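# Place the green block into the blue tray

## Task

Get the green block inside the blue tray; the robot must not tip over or finish leaning, or the task counts as failed. Knocking anything, or placing anything, outside the work area also fails it.

## Robot and tools

ROBOT. An RB-Y1 mobile manipulator: a base with two drive wheels plus two rear casters, a torso with a folding leg (ankle, knee, hip) and a chest yaw, a head, and two 7-joint arms, each ending in a parallel gripper. Each wrist has a camera in a case that sticks out sideways and can strike things. The base is 0.58 m wide, extends 0.10 m in front of the drive axle and 0.57 m behind it, and sweeps a 0.58 m radius circle when turning in place. It cannot move sideways.

FRAMES. Base frame: origin on the floor midway between the drive wheels, x forward, y left, z up, in metres. The chest, left_hand and right_hand lines are reported in this frame. A hand point sits between the finger pads, 0.03 m behind the tips. Fingers point along the hand's -z and close along its x. The odometry frame is the base frame as it was at scene start. base_odometry only counts wheel turns, so slips and bumps distort it. Heading is in rad, positive to the left.

TOOLS.
move: one action per call, plus optional "cameras" (head_camera, left_wrist_camera, right_wrist_camera, or "all") and "blocking" (true by default; false returns within about 0.5 s while motion continues). Allowed combinations: "base" and/or "joints", optionally with "min_time_s" or "contact_limits"; or "target" alone or with "min_time_s"; or "contact_limits" alone. A move with no action just reports the state and images.
- base: a velocity command, not a place to go. {"x_m_s": forward speed, 0.005 to 1.5 either sign or 0; "turn_rad_s": left-positive turn rate, 0.02 to 1.509 either sign or 0; "for_s": 0.1 to 5}. Omitted velocities are 0. Acceleration is 0.4 m/s² (turning 0.5 rad/s²). Distance is about speed × for_s. The base can keep coasting for up to about 3 s after for_s ends.
- joints: absolute targets keyed by joint name, in rad (grippers in m as the opening between pads, 0 to 0.1). Main ranges: torso_squat_rad 0..1.2, torso_shift_rad -0.3..0.6, torso_pitch_rad -0.2..1.4 (positive bows forward), torso_yaw_rad -1.5..1.5 (lift both arms out by 0.2 rad roll first). Shoulder pitch ±2.356 (negative swings forward and up). Left shoulder roll 0..3.141 and right -3.141..0 (outward). Elbows -2.617..0.01 (negative bends). head_pan_rad ±0.523, head_tilt_rad -0.35..1.57 (positive looks down). Combined torso limits: squat+shift<=1.52; squat-shift+pitch<=1.57; shift+0.5pitch-0.4squat<=0.7; shift+0.3pitch-0.5squat<=0.39.
- target: an absolute pose for one hand: {"side": "left"|"right", "x","y","z" in m in the base frame (-3..3), "quat_wxyz" written the way the hand lines print it}. It is solved once into joint angles, so the hand travels along an arc; split long moves into short steps. It is refused while an earlier move is still running.
- min_time_s: 0.1..8, the minimum duration of the arm, head and torso motions.
- contact_limits: gripper squeeze current in mA, 200..672.5 (default 672.5). It persists until changed.
wait(seconds 0..10, cameras): lets time pass and returns the state.
stop(cameras): brakes every running motion.
zoom_image(camera, region [x0,y0,x1,y1] in pixels, at most 504 per side): a closer view of the latest image.
finished_scene: ends the scene for good, so the block must already be resting in the tray.

RESULTS. The "move" line reads "done" or the worst status among the motions. Hand status is "reached" (within 10 mm and 2°), "short" with the distance remaining, or "refused" with a reason. Joint statuses: done, moving, off_target, not_followed, stopped, contact_stop, time_out, limit_stop_at_<name>, torque_fault, limit_stop_at_motor_heat. A refused call, or an unrequested stop, cancels the later move/wait/finish calls in the same reply. lidar_m lists 12 distances in 30° sectors counter-clockwise from straight ahead, measured 0.23 m above the floor. motor_effort is wheel load in percent (bracket = peak); high effort at rest means the base is pushing on something. The reports also include wrist force/torque lines, joint torques and motor temperatures. "joint command not followed" means the self-collision check held back an arm.

GRASPING. Command an opening at least 0.005 m narrower than the block; the pads then squeeze and the gripper reporting "off_target" is normal. Each arm carries at most 3 kg.

AVOID. Dropping the block from height, or letting go while it moves. Hitting furniture hard, or driving or bowing fast, especially with arms reached forward: the robot can tip. The base does not stop on contact, and a stalled wheel cuts the motors for 2 s. Arms colliding or pressing on each other (keep about 0.5 rad of outward shoulder roll). Pushing into obstacles until a torque fault (whole robot frozen 10 s). Holding arms stretched until motors overheat (65 °C warning, braked at 80 °C). Knocking things out of the work area. Thinking time lets the scene keep running.

Each tool is called after "Request:" in YAML: its name, and indented under it one key for each argument.

## Session

Request:
move:

Scene clock: 0.00 s.
Joint torques (N m): no reading
External joint torques (N m): no reading
Motor temperatures (°C): left_arm=[32 37 31 34 38 37 36] | right_arm=[37 33 35 34 38 42 43]
Wrist force (N): no reading
Wrist torque (N m): no reading
Wrist force, peak (N): no reading
base_odometry: x=+0.000 y=+0.000 heading=+0.000
lidar_m: 2.28 2.33 1.80 1.77 2.44 2.84 2.83 2.96 2.04 2.03 2.78 2.49
base_status: not commanded
joint_positions: torso_squat_rad=+0.350 torso_shift_rad=+0.000 torso_pitch_rad=+0.000 torso_yaw_rad=+0.000 left_shoulder_pitch_rad=+0.042 left_shoulder_roll_rad=+0.017 left_shoulder_yaw_rad=+0.012 left_elbow_rad=-0.250 left_forearm_roll_rad=-0.003 left_wrist_pitch_rad=+0.027 left_hand_roll_rad=-0.020 left_gripper_m=+0.100 right_shoulder_pitch_rad=-0.040 right_shoulder_roll_rad=-0.022 right_shoulder_yaw_rad=+0.003 right_elbow_rad=-0.122 right_forearm_roll_rad=-0.022 right_wrist_pitch_rad=-0.035 right_hand_roll_rad=-0.040 right_gripper_m=+0.100 head_pan_rad=+0.000 head_tilt_rad=+0.400
joint_status: not commanded
wheel_motors_off: 0
motor_effort: left_wheel=+1 right_wheel=+1
chest: x=-0.2280 y=-0.0004 z=+1.2475 quat_wxyz=(+1.000, +0.000, +0.000, +0.000) (m; base frame)
left_hand: x=-0.1428 y=+0.2353 z=+0.5671 quat_wxyz=(+0.996, +0.011, -0.092, +0.000) (m; base frame)
right_hand: x=-0.1321 y=-0.2358 z=+0.5692 quat_wxyz=(+0.995, -0.008, -0.097, -0.022) (m; base frame)
pictures: head_camera, left_wrist_camera, right_wrist_camera

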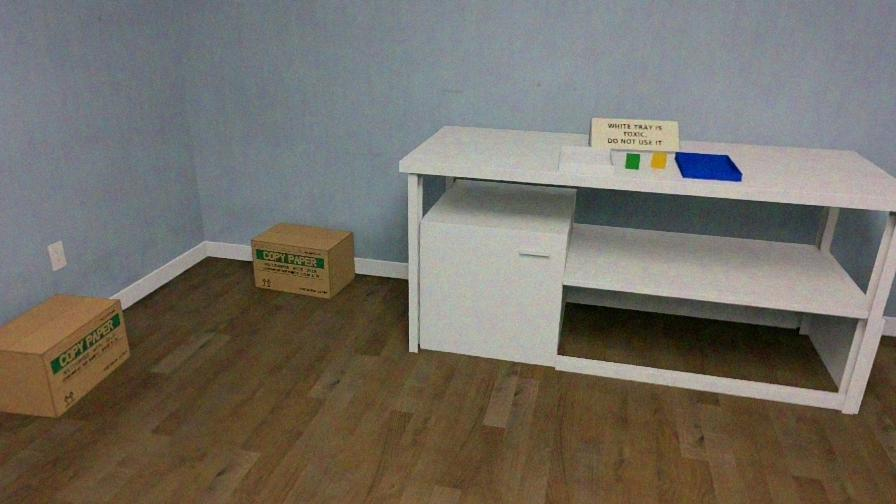

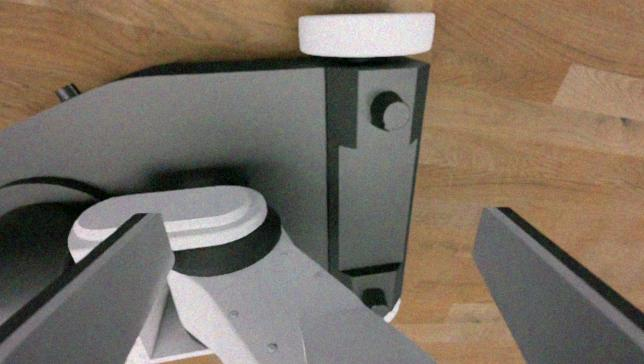

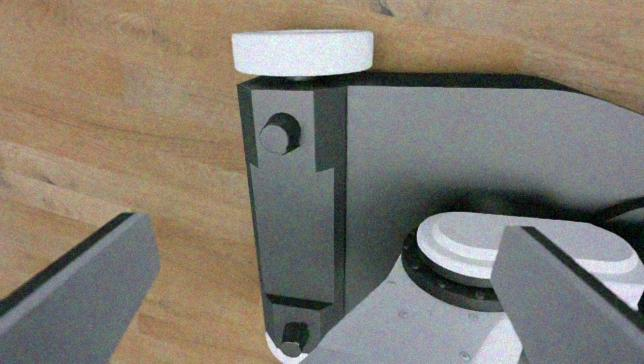

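Request:
zoom_image:
  camera: "head_camera"
  region: [540, 100, 780, 200]

Scaled by 2.100 from the camera's 896x504 image, which has a finer 1280x720 frame.

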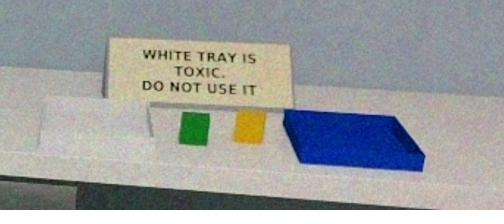

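Request:
move:
  base: {"turn_rad_s":-0.3,"for_s":0.8}

Request:
move:
  base: {"x_m_s":0.6,"for_s":2.65}
  joints: {"head_tilt_rad":0.65}
  cameras: ["head_camera"]

Scene clock: 26.73 s.
Joint torques (N m): left_arm=[-1.44 -0.08 -0.06 -0.97 -0.07 -0.52 -0.05] | right_arm=[-3.59 -2.02 -0.28 -0.57 0.26 -0.44 -0.05]
External joint torques (N m): left_arm=[0.26 -0.74 -0.12 0.05 -0.07 -0.05 -0.04] | right_arm=[-1.05 -0.89 -0.25 -0.09 0.23 -0.01 -0.06]
Wrist force (N): left_arm=[-2.0 -0.2 -6.6] | right_arm=[-3.0 -1.0 -3.7]
Wrist torque (N m): left_arm=[0.00 -0.15 0.04] | right_arm=[-0.09 0.02 0.19]
Wrist force, peak (N): left_arm=[-2.0 -0.2 -7.1] | right_arm=[-3.0 -0.9 -3.7]
move: done
base_odometry: x=+0.000 y=+0.000 heading=-0.239
lidar_m: 2.30 2.36 2.26 1.75 1.94 2.96 2.83 2.95 2.60 2.03 2.54 2.49
base_status: done (sent for 0.8 of 0.8 s)
joint_positions: torso_squat_rad=+0.350 torso_shift_rad=+0.000 torso_pitch_rad=+0.000 torso_yaw_rad=+0.000 left_shoulder_pitch_rad=+0.042 left_shoulder_roll_rad=+0.017 left_shoulder_yaw_rad=+0.012 left_elbow_rad=-0.250 left_forearm_roll_rad=-0.003 left_wrist_pitch_rad=+0.027 left_hand_roll_rad=-0.020 left_gripper_m=+0.100 right_shoulder_pitch_rad=-0.040 right_shoulder_roll_rad=-0.022 right_shoulder_yaw_rad=+0.003 right_elbow_rad=-0.122 right_forearm_roll_rad=-0.022 right_wrist_pitch_rad=-0.035 right_hand_roll_rad=-0.040 right_gripper_m=+0.100 head_pan_rad=+0.000 head_tilt_rad=+0.400
joint_status: not commanded
wheel_motors_off: 0
motor_effort: left_wheel=+14(40) right_wheel=+3(22)
chest: x=-0.2280 y=-0.0004 z=+1.2475 quat_wxyz=(+1.000, +0.000, +0.000, +0.000) (m; base frame)
left_hand: x=-0.1428 y=+0.2353 z=+0.5671 quat_wxyz=(+0.996, +0.011, -0.092, +0.000) (m; base frame)
right_hand: x=-0.1321 y=-0.2358 z=+0.5692 quat_wxyz=(+0.995, -0.008, -0.097, -0.022) (m; base frame)
pictures: none

Scene clock: 31.13 s.
Joint torques (N m): left_arm=[-1.08 -0.19 0.01 -0.75 -0.04 -0.62 0.01] | right_arm=[-2.66 -1.8 -0.31 -0.44 0.09 -0.59 -0.07]
External joint torques (N m): left_arm=[0.62 -0.86 -0.05 0.27 -0.04 -0.15 0.02] | right_arm=[-0.11 -0.67 -0.29 0.04 0.05 -0.16 -0.08]
Wrist force (N): left_arm=[-2.1 -0.2 -6.8] | right_arm=[-2.9 -0.8 -3.6]
Wrist torque (N m): left_arm=[0.00 -0.16 0.04] | right_arm=[-0.12 0.04 0.20]
Wrist force, peak (N): left_arm=[-2.5 -0.1 -6.9] | right_arm=[-3.4 -0.8 -3.7]
move: done
base_odometry: x=+1.554 y=-0.380 heading=-0.240
lidar_m: 0.71 0.72 0.96 1.82 2.13 2.50 4.42 3.53 2.52 2.41 1.20 1.42
base_status: done (sent for 2.67 of 2.67 s)
joint_positions: torso_squat_rad=+0.350 torso_shift_rad=+0.000 torso_pitch_rad=+0.000 torso_yaw_rad=+0.000 left_shoulder_pitch_rad=+0.042 left_shoulder_roll_rad=+0.017 left_shoulder_yaw_rad=+0.012 left_elbow_rad=-0.250 left_forearm_roll_rad=-0.003 left_wrist_pitch_rad=+0.027 left_hand_roll_rad=-0.020 left_gripper_m=+0.100 right_shoulder_pitch_rad=-0.040 right_shoulder_roll_rad=-0.022 right_shoulder_yaw_rad=+0.003 right_elbow_rad=-0.122 right_forearm_roll_rad=-0.022 right_wrist_pitch_rad=-0.035 right_hand_roll_rad=-0.040 right_gripper_m=+0.100 head_pan_rad=+0.000 head_tilt_rad=+0.650
joint_status: all done
wheel_motors_off: 0
motor_effort: left_wheel=-7(49) right_wheel=+7(40)
chest: x=-0.2280 y=-0.0004 z=+1.2475 quat_wxyz=(+1.000, +0.000, +0.000, +0.000) (m; base frame)
left_hand: x=-0.1427 y=+0.2353 z=+0.5671 quat_wxyz=(+0.996, +0.011, -0.092, +0.000) (m; base frame)
right_hand: x=-0.1320 y=-0.2358 z=+0.5692 quat_wxyz=(+0.995, -0.008, -0.097, -0.022) (m; base frame)
pictures: head_camera
camera_calibration:
head_camera: T_world_to_cam=[[0.0293955, -0.999477, 0.013485, -0.0176364], [-0.586279, -0.0281664, -0.809619, 1.10773], [0.809576, 0.0158932, -0.586801, 0.953447], [0, 0, 0, 1]] pos_world=[-0.121928, -0.00157963, 1.45656]

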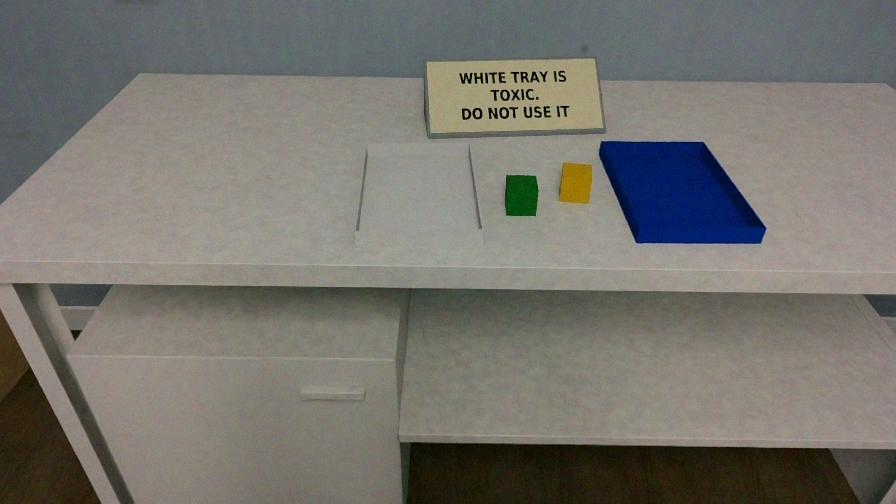

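Request:
move:
  target: {"side":"right","x":0.15,"y":-0.32,"z":1.08,"quat_wxyz":[0.7071,0,0,0.7071]}

Request:
move:
  joints: {"torso_pitch_rad":0.7,"left_shoulder_pitch_rad":-0.5,"left_shoulder_roll_rad":0.15,"head_tilt_rad":0.45}
  cameras: ["all"]

Scene clock: 69.97 s.
Joint torques (N m): left_arm=[-1.27 -0.08 0.12 -0.86 0 -0.55 -0.04] | right_arm=[-17.39 -12.17 -10.02 -0.77 0.74 -0.57 -0.39]
External joint torques (N m): left_arm=[0.43 -0.75 0.07 0.17 0 -0.08 -0.03] | right_arm=[-0.73 -0.02 0.33 -0.17 0.52 -0.47 -0.39]
Wrist force (N): left_arm=[-1.9 -0.1 -7.0] | right_arm=[-1.6 -1.2 -4.0]
Wrist torque (N m): left_arm=[0.00 -0.14 0.04] | right_arm=[-0.07 0.09 0.16]
Wrist force, peak (N): left_arm=[-2.0 -0.2 -7.0] | right_arm=[-5.4 0.5 -3.5]
move: done
base_odometry: x=+1.554 y=-0.380 heading=-0.240
lidar_m: 0.71 0.71 0.98 1.82 2.10 2.50 4.42 3.52 2.51 2.40 1.21 1.42
base_status: not commanded
joint_positions: torso_squat_rad=+0.350 torso_shift_rad=+0.000 torso_pitch_rad=+0.000 torso_yaw_rad=+0.000 left_shoulder_pitch_rad=+0.042 left_shoulder_roll_rad=+0.017 left_shoulder_yaw_rad=+0.012 left_elbow_rad=-0.250 left_forearm_roll_rad=-0.003 left_wrist_pitch_rad=+0.027 left_hand_roll_rad=-0.020 left_gripper_m=+0.100 right_shoulder_pitch_rad=-0.898 right_shoulder_roll_rad=-1.290 right_shoulder_yaw_rad=+0.823 right_elbow_rad=-1.742 right_forearm_roll_rad=-1.503 right_wrist_pitch_rad=+1.585 right_hand_roll_rad=+0.920 right_gripper_m=+0.100 head_pan_rad=+0.000 head_tilt_rad=+0.650
joint_status: all done
wheel_motors_off: 0
motor_effort: left_wheel=-9(9) right_wheel=+7(10)
chest: x=-0.2280 y=-0.0004 z=+1.2475 quat_wxyz=(+1.000, +0.000, +0.000, +0.000) (m; base frame)
left_hand: x=-0.1427 y=+0.2353 z=+0.5671 quat_wxyz=(+0.996, +0.011, -0.092, +0.000) (m; base frame)
right_hand: x=+0.1497 y=-0.3198 z=+1.0804 quat_wxyz=(+0.707, -0.001, -0.001, +0.707) (m; base frame)
right_hand_status: reached (checked arc, planned for 1.5 s): 1 mm and 0.1 deg off.
pictures: none

Scene clock: 73.13 s.
Joint torques (N m): left_arm=[3.99 1.1 0.31 0.98 -0.01 -0.2 0.01] | right_arm=[-9.58 -14.75 -6.82 -3.2 -0.18 0.65 -0.33]
External joint torques (N m): left_arm=[0.5 -1.1 0.06 0.03 -0.01 -0.1 0.01] | right_arm=[-1.32 -0.39 -0.1 -0.25 0.41 -0.28 -0.33]
Wrist force (N): left_arm=[-0.9 -0.4 -6.6] | right_arm=[-1.5 -5.0 -2.7]
Wrist torque (N m): left_arm=[0.00 -0.08 0.02] | right_arm=[0.14 0.10 0.16]
Wrist force, peak (N): left_arm=[-4.2 -0.3 -6.6] | right_arm=[-1.4 -5.3 -2.9]
move: done
base_odometry: x=+1.554 y=-0.380 heading=-0.240
lidar_m: 0.71 0.72 0.95 1.83 2.13 2.52 4.42 3.55 2.53 2.42 1.21 1.41
base_status: not commanded
joint_positions: torso_squat_rad=+0.350 torso_shift_rad=+0.000 torso_pitch_rad=+0.700 torso_yaw_rad=+0.000 left_shoulder_pitch_rad=-0.500 left_shoulder_roll_rad=+0.150 left_shoulder_yaw_rad=+0.012 left_elbow_rad=-0.250 left_forearm_roll_rad=-0.003 left_wrist_pitch_rad=+0.027 left_hand_roll_rad=-0.020 left_gripper_m=+0.100 right_shoulder_pitch_rad=-0.897 right_shoulder_roll_rad=-1.290 right_shoulder_yaw_rad=+0.823 right_elbow_rad=-1.742 right_forearm_roll_rad=-1.503 right_wrist_pitch_rad=+1.585 right_hand_roll_rad=+0.920 right_gripper_m=+0.100 head_pan_rad=+0.000 head_tilt_rad=+0.450
joint_status: all done
wheel_motors_off: 0
motor_effort: left_wheel=-8(9) right_wheel=+7(9)
chest: x=-0.0287 y=-0.0004 z=+1.1747 quat_wxyz=(+0.939, +0.000, +0.343, +0.000) (m; base frame)
left_hand: x=-0.0213 y=+0.2842 z=+0.4746 quat_wxyz=(+0.995, +0.037, -0.003, -0.098) (m; base frame)
right_hand: x=+0.1526 y=-0.3196 z=+0.8035 quat_wxyz=(+0.664, +0.242, +0.242, +0.665) (m; base frame)
pictures: head_camera, left_wrist_camera, right_wrist_camera
camera_calibration:
head_camera: T_world_to_cam=[[0.0326603, -0.999464, -0.00240493, -0.00476868], [-0.902684, -0.0284646, -0.429361, 0.726156], [0.429062, 0.0161939, -0.90313, 1.07338], [0, 0, 0, 1]] pos_world=[0.195096, -0.00147874, 1.28118]
left_wrist_camera: T_world_to_cam=[[0.976389, -0.215979, -0.00426533, 0.0801686], [-0.195464, -0.891705, 0.408235, 0.080508], [-0.0919737, -0.397762, -0.912867, 0.623802], [0, 0, 0, 1]] pos_world=[-0.005166, 0.337229, 0.536924]
right_wrist_camera: T_world_to_cam=[[0.00717578, -0.998888, -0.046603, -0.284427], [-0.404754, -0.0455172, 0.913292, -0.65544], [-0.914397, 0.0123092, -0.40463, 0.542848], [0, 0, 0, 1]] pos_world=[0.233127, -0.320627, 0.805006]

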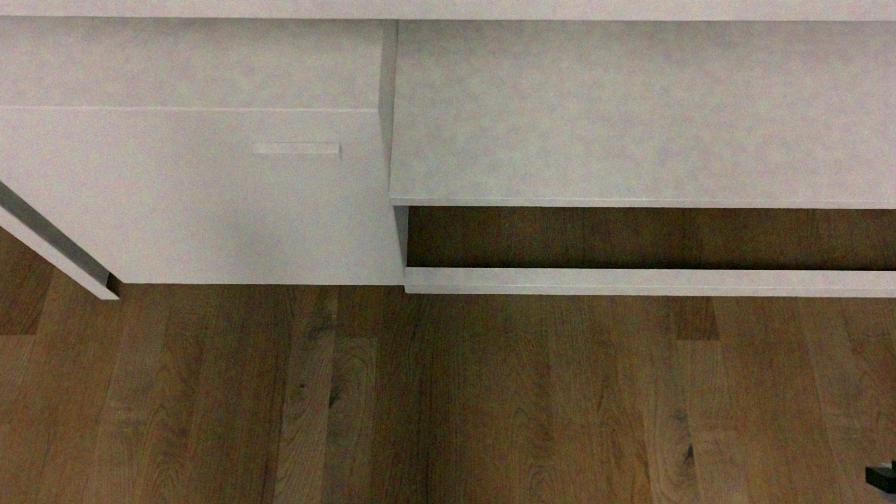

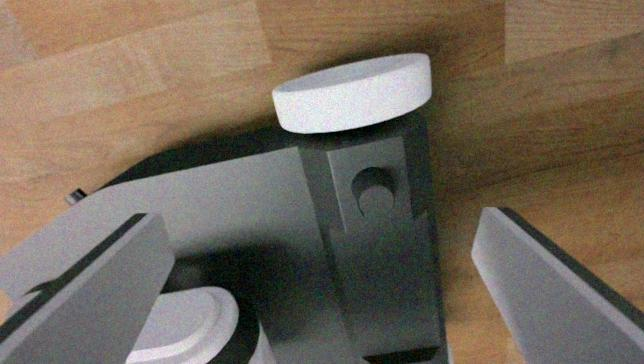

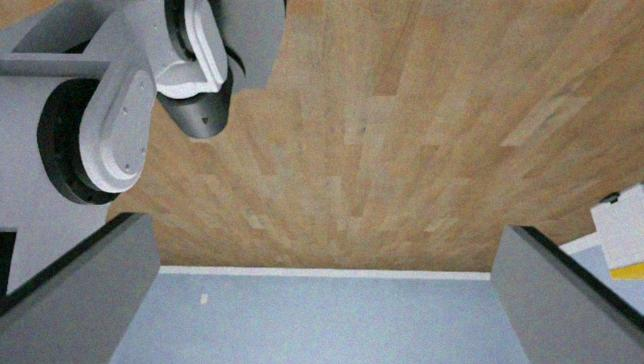

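Request:
move:
  target: {"side":"right","x":0.3,"y":-0.25,"z":1.1,"quat_wxyz":[0.7071,0,0,0.7071]}

Request:
move:
  target: {"side":"right","x":0.40,"y":-0.12,"z":1.08,"quat_wxyz":[0.7071,0,0,0.7071]}

Request:
move:
  joints: {"head_tilt_rad":0.1}
  cameras: ["all"]

Scene clock: 79.37 s.
Joint torques (N m): left_arm=[3.92 0.97 0.25 1 0.03 -0.27 -0.06] | right_arm=[-10.77 -11.36 -8.06 1.24 0.69 -0.29 0.15]
External joint torques (N m): left_arm=[0.44 -1.22 0 0.05 0.02 -0.16 -0.06] | right_arm=[0.28 0.1 0.68 -0.36 0.45 -0.2 0.15]
Wrist force (N): left_arm=[-0.9 -0.5 -6.5] | right_arm=[-2.0 -1.0 -4.3]
Wrist torque (N m): left_arm=[0.02 -0.09 0.06] | right_arm=[-0.05 0.07 0.24]
Wrist force, peak (N): left_arm=[-0.7 -0.7 -6.8] | right_arm=[-1.8 -5.4 -4.3]
move: done
base_odometry: x=+1.554 y=-0.380 heading=-0.240
lidar_m: 0.71 0.73 0.96 1.83 2.13 2.52 4.42 3.53 2.51 2.43 1.21 1.42
base_status: not commanded
joint_positions: torso_squat_rad=+0.350 torso_shift_rad=+0.000 torso_pitch_rad=+0.700 torso_yaw_rad=+0.000 left_shoulder_pitch_rad=-0.500 left_shoulder_roll_rad=+0.150 left_shoulder_yaw_rad=+0.012 left_elbow_rad=-0.250 left_forearm_roll_rad=-0.003 left_wrist_pitch_rad=+0.027 left_hand_roll_rad=-0.020 left_gripper_m=+0.100 right_shoulder_pitch_rad=-1.450 right_shoulder_roll_rad=-1.605 right_shoulder_yaw_rad=+0.319 right_elbow_rad=-2.218 right_forearm_roll_rad=-1.815 right_wrist_pitch_rad=+1.840 right_hand_roll_rad=+0.452 right_gripper_m=+0.100 head_pan_rad=+0.000 head_tilt_rad=+0.450
joint_status: all done
wheel_motors_off: 0
motor_effort: left_wheel=-7(9) right_wheel=+7(8)
chest: x=-0.0287 y=-0.0003 z=+1.1747 quat_wxyz=(+0.939, +0.000, +0.343, +0.000) (m; base frame)
left_hand: x=-0.0213 y=+0.2842 z=+0.4747 quat_wxyz=(+0.995, +0.037, -0.003, -0.098) (m; base frame)
right_hand: x=+0.3002 y=-0.2497 z=+1.1007 quat_wxyz=(+0.706, -0.001, -0.004, +0.708) (m; base frame)
right_hand_status: reached (checked arc, planned for 0.9 s): 1 mm and 0.6 deg off.
pictures: none

Scene clock: 80.60 s.
Joint torques (N m): left_arm=[3.84 1.26 0.36 0.96 -0.11 -0.32 0.02] | right_arm=[-21.37 -8.67 -9.58 0.34 0.33 0.12 -0.13]
External joint torques (N m): left_arm=[0.35 -0.94 0.11 0.01 -0.11 -0.21 0.02] | right_arm=[-1.48 -1.54 0.06 1.2 0.09 0.22 -0.13]
Wrist force (N): left_arm=[-0.8 -0.6 -6.6] | right_arm=[-2.2 -0.9 -3.8]
Wrist torque (N m): left_arm=[0.02 -0.07 0.05] | right_arm=[-0.06 0.03 0.24]
Wrist force, peak (N): left_arm=[-1.1 -0.5 -6.8] | right_arm=[-3.2 -0.9 -4.2]
move: done
base_odometry: x=+1.554 y=-0.380 heading=-0.240
lidar_m: 0.71 0.72 0.95 1.81 2.13 2.50 4.41 3.54 2.52 2.42 1.22 1.41
base_status: not commanded
joint_positions: torso_squat_rad=+0.350 torso_shift_rad=+0.000 torso_pitch_rad=+0.700 torso_yaw_rad=+0.000 left_shoulder_pitch_rad=-0.500 left_shoulder_roll_rad=+0.150 left_shoulder_yaw_rad=+0.012 left_elbow_rad=-0.250 left_forearm_roll_rad=-0.003 left_wrist_pitch_rad=+0.027 left_hand_roll_rad=-0.020 left_gripper_m=+0.100 right_shoulder_pitch_rad=-1.958 right_shoulder_roll_rad=-1.034 right_shoulder_yaw_rad=+0.800 right_elbow_rad=-1.718 right_forearm_roll_rad=-1.527 right_wrist_pitch_rad=+1.919 right_hand_roll_rad=+0.394 right_gripper_m=+0.100 head_pan_rad=+0.000 head_tilt_rad=+0.450
joint_status: all done
wheel_motors_off: 0
motor_effort: left_wheel=-6(8) right_wheel=+5(7)
chest: x=-0.0286 y=-0.0003 z=+1.1747 quat_wxyz=(+0.939, +0.000, +0.343, +0.000) (m; base frame)
left_hand: x=-0.0213 y=+0.2842 z=+0.4746 quat_wxyz=(+0.995, +0.037, -0.003, -0.098) (m; base frame)
right_hand: x=+0.3999 y=-0.1204 z=+1.0804 quat_wxyz=(+0.708, -0.001, -0.005, +0.706) (m; base frame)
right_hand_status: reached (checked arc, planned for 0.9 s): 1 mm and 0.6 deg off.
pictures: none

Scene clock: 81.50 s.
Joint torques (N m): left_arm=[3.84 1.11 0.19 1.12 -0.04 -0.25 -0.04] | right_arm=[-21.73 -8.32 -9.75 0.25 0.56 0.16 -0.18]
External joint torques (N m): left_arm=[0.35 -1.08 -0.06 0.17 -0.04 -0.14 -0.04] | right_arm=[-1.84 -1.19 -0.11 1.11 0.33 0.25 -0.18]
Wrist force (N): left_arm=[-0.8 -0.5 -6.5] | right_arm=[-2.1 -0.9 -3.9]
Wrist torque (N m): left_arm=[0.01 -0.07 0.05] | right_arm=[-0.06 0.03 0.24]
Wrist force, peak (N): left_arm=[-0.8 -0.5 -6.7] | right_arm=[-2.2 -0.9 -4.0]
move: done
base_odometry: x=+1.554 y=-0.380 heading=-0.240
lidar_m: 0.71 0.71 0.94 1.82 2.12 2.50 4.43 3.52 2.52 2.40 1.20 1.42
base_status: not commanded
joint_positions: torso_squat_rad=+0.350 torso_shift_rad=+0.000 torso_pitch_rad=+0.700 torso_yaw_rad=+0.000 left_shoulder_pitch_rad=-0.500 left_shoulder_roll_rad=+0.150 left_shoulder_yaw_rad=+0.012 left_elbow_rad=-0.250 left_forearm_roll_rad=-0.003 left_wrist_pitch_rad=+0.027 left_hand_roll_rad=-0.020 left_gripper_m=+0.100 right_shoulder_pitch_rad=-1.958 right_shoulder_roll_rad=-1.034 right_shoulder_yaw_rad=+0.800 right_elbow_rad=-1.718 right_forearm_roll_rad=-1.527 right_wrist_pitch_rad=+1.919 right_hand_roll_rad=+0.394 right_gripper_m=+0.100 head_pan_rad=+0.000 head_tilt_rad=+0.100
joint_status: all done
wheel_motors_off: 0
motor_effort: left_wheel=-6(7) right_wheel=+5(5)
chest: x=-0.0286 y=-0.0003 z=+1.1747 quat_wxyz=(+0.939, +0.000, +0.343, +0.000) (m; base frame)
left_hand: x=-0.0213 y=+0.2842 z=+0.4746 quat_wxyz=(+0.995, +0.037, -0.003, -0.098) (m; base frame)
right_hand: x=+0.3999 y=-0.1204 z=+1.0804 quat_wxyz=(+0.708, -0.001, -0.005, +0.706) (m; base frame)
pictures: head_camera, left_wrist_camera, right_wrist_camera
camera_calibration:
head_camera: T_world_to_cam=[[0.0315768, -0.999463, 0.00872875, -0.0191744], [-0.700741, -0.0283647, -0.712852, 1.07494], [0.712717, 0.016393, -0.70126, 0.774985], [0, 0, 0, 1]] pos_world=[0.201518, -0.00137791, 1.30991]
left_wrist_camera: T_world_to_cam=[[0.976408, -0.215892, -0.00430467, 0.0801599], [-0.195368, -0.891726, 0.408235, 0.0805159], [-0.0919732, -0.397763, -0.912867, 0.623802], [0, 0, 0, 1]] pos_world=[-0.00516539, 0.337229, 0.536923]
right_wrist_camera: T_world_to_cam=[[0.0334387, -0.998775, -0.0364652, -0.0956199], [-0.900802, -0.0459233, 0.431794, -0.0805461], [-0.43294, 0.0184093, -0.901235, 1.22328], [0, 0, 0, 1]] pos_world=[0.460246, -0.121721, 1.13375]

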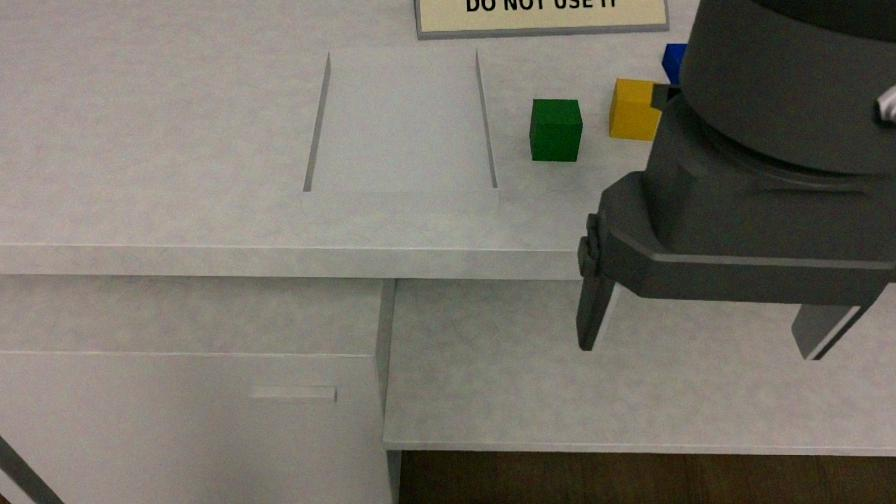

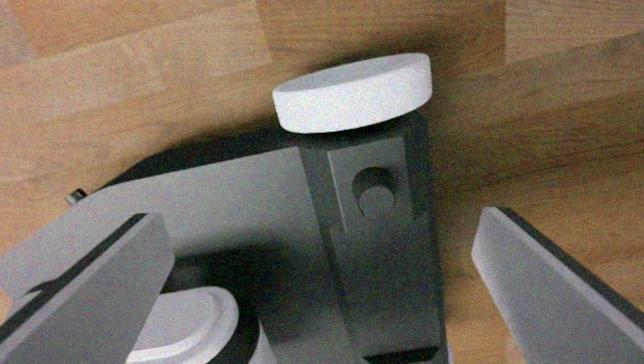

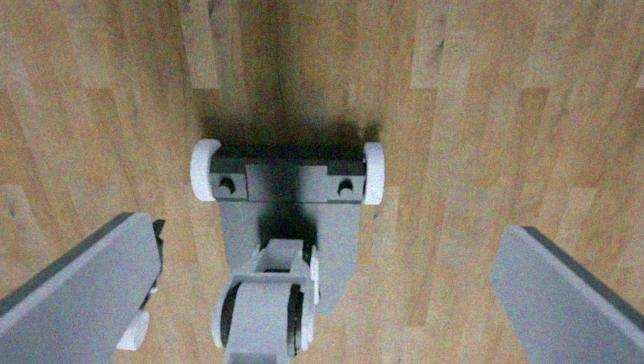

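Request:
move:
  base: {"x_m_s":0.25,"for_s":1.6}
  cameras: ["head_camera","right_wrist_camera"]

Scene clock: 89.27 s.
Joint torques (N m): left_arm=[4.55 1.4 0.35 1.15 -0.09 -0.28 -0.03] | right_arm=[-21.98 -8.71 -10.14 -0.19 0.28 0.18 -0.14]
External joint torques (N m): left_arm=[1.06 -0.79 0.1 0.2 -0.09 -0.17 -0.03] | right_arm=[-2.09 -1.58 -0.5 0.67 0.05 0.27 -0.14]
Wrist force (N): left_arm=[-0.9 -0.5 -6.5] | right_arm=[-2.1 -0.7 -3.9]
Wrist torque (N m): left_arm=[0.01 -0.06 0.05] | right_arm=[-0.08 0.04 0.24]
Wrist force, peak (N): left_arm=[-1.0 -0.4 -6.8] | right_arm=[-2.2 -1.4 -4.1]
move: done
base_odometry: x=+1.942 y=-0.476 heading=-0.241
lidar_m: 0.42 0.31 0.44 1.84 1.90 2.80 4.81 2.88 2.53 2.43 1.03 1.01
base_status: done (sent for 1.6 of 1.6 s)
joint_positions: torso_squat_rad=+0.350 torso_shift_rad=+0.000 torso_pitch_rad=+0.700 torso_yaw_rad=+0.000 left_shoulder_pitch_rad=-0.500 left_shoulder_roll_rad=+0.150 left_shoulder_yaw_rad=+0.012 left_elbow_rad=-0.250 left_forearm_roll_rad=-0.003 left_wrist_pitch_rad=+0.027 left_hand_roll_rad=-0.020 left_gripper_m=+0.100 right_shoulder_pitch_rad=-1.958 right_shoulder_roll_rad=-1.034 right_shoulder_yaw_rad=+0.800 right_elbow_rad=-1.718 right_forearm_roll_rad=-1.527 right_wrist_pitch_rad=+1.919 right_hand_roll_rad=+0.394 right_gripper_m=+0.100 head_pan_rad=+0.000 head_tilt_rad=+0.100
joint_status: not commanded
wheel_motors_off: 0
motor_effort: left_wheel=-8(17) right_wheel=+2(26)
chest: x=-0.0287 y=-0.0003 z=+1.1747 quat_wxyz=(+0.939, +0.000, +0.343, +0.000) (m; base frame)
left_hand: x=-0.0212 y=+0.2842 z=+0.4746 quat_wxyz=(+0.995, +0.037, -0.003, -0.098) (m; base frame)
right_hand: x=+0.3999 y=-0.1204 z=+1.0804 quat_wxyz=(+0.708, -0.001, -0.005, +0.706) (m; base frame)
pictures: head_camera, right_wrist_camera
camera_calibration:
head_camera: T_world_to_cam=[[0.0315768, -0.999463, 0.00872875, -0.0191744], [-0.700741, -0.0283647, -0.712852, 1.07494], [0.712717, 0.016393, -0.70126, 0.774985], [0, 0, 0, 1]] pos_world=[0.201518, -0.00137791, 1.30991]
right_wrist_camera: T_world_to_cam=[[0.033393, -0.998774, -0.0365541, -0.0955977], [-0.900804, -0.0459205, 0.43179, -0.0805448], [-0.432939, 0.0185093, -0.901233, 1.22329], [0, 0, 0, 1]] pos_world=[0.460246, -0.121821, 1.13375]

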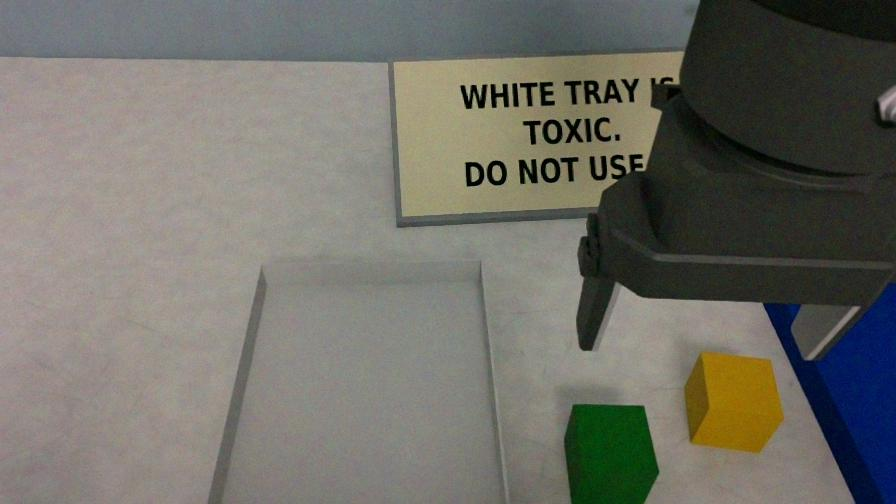

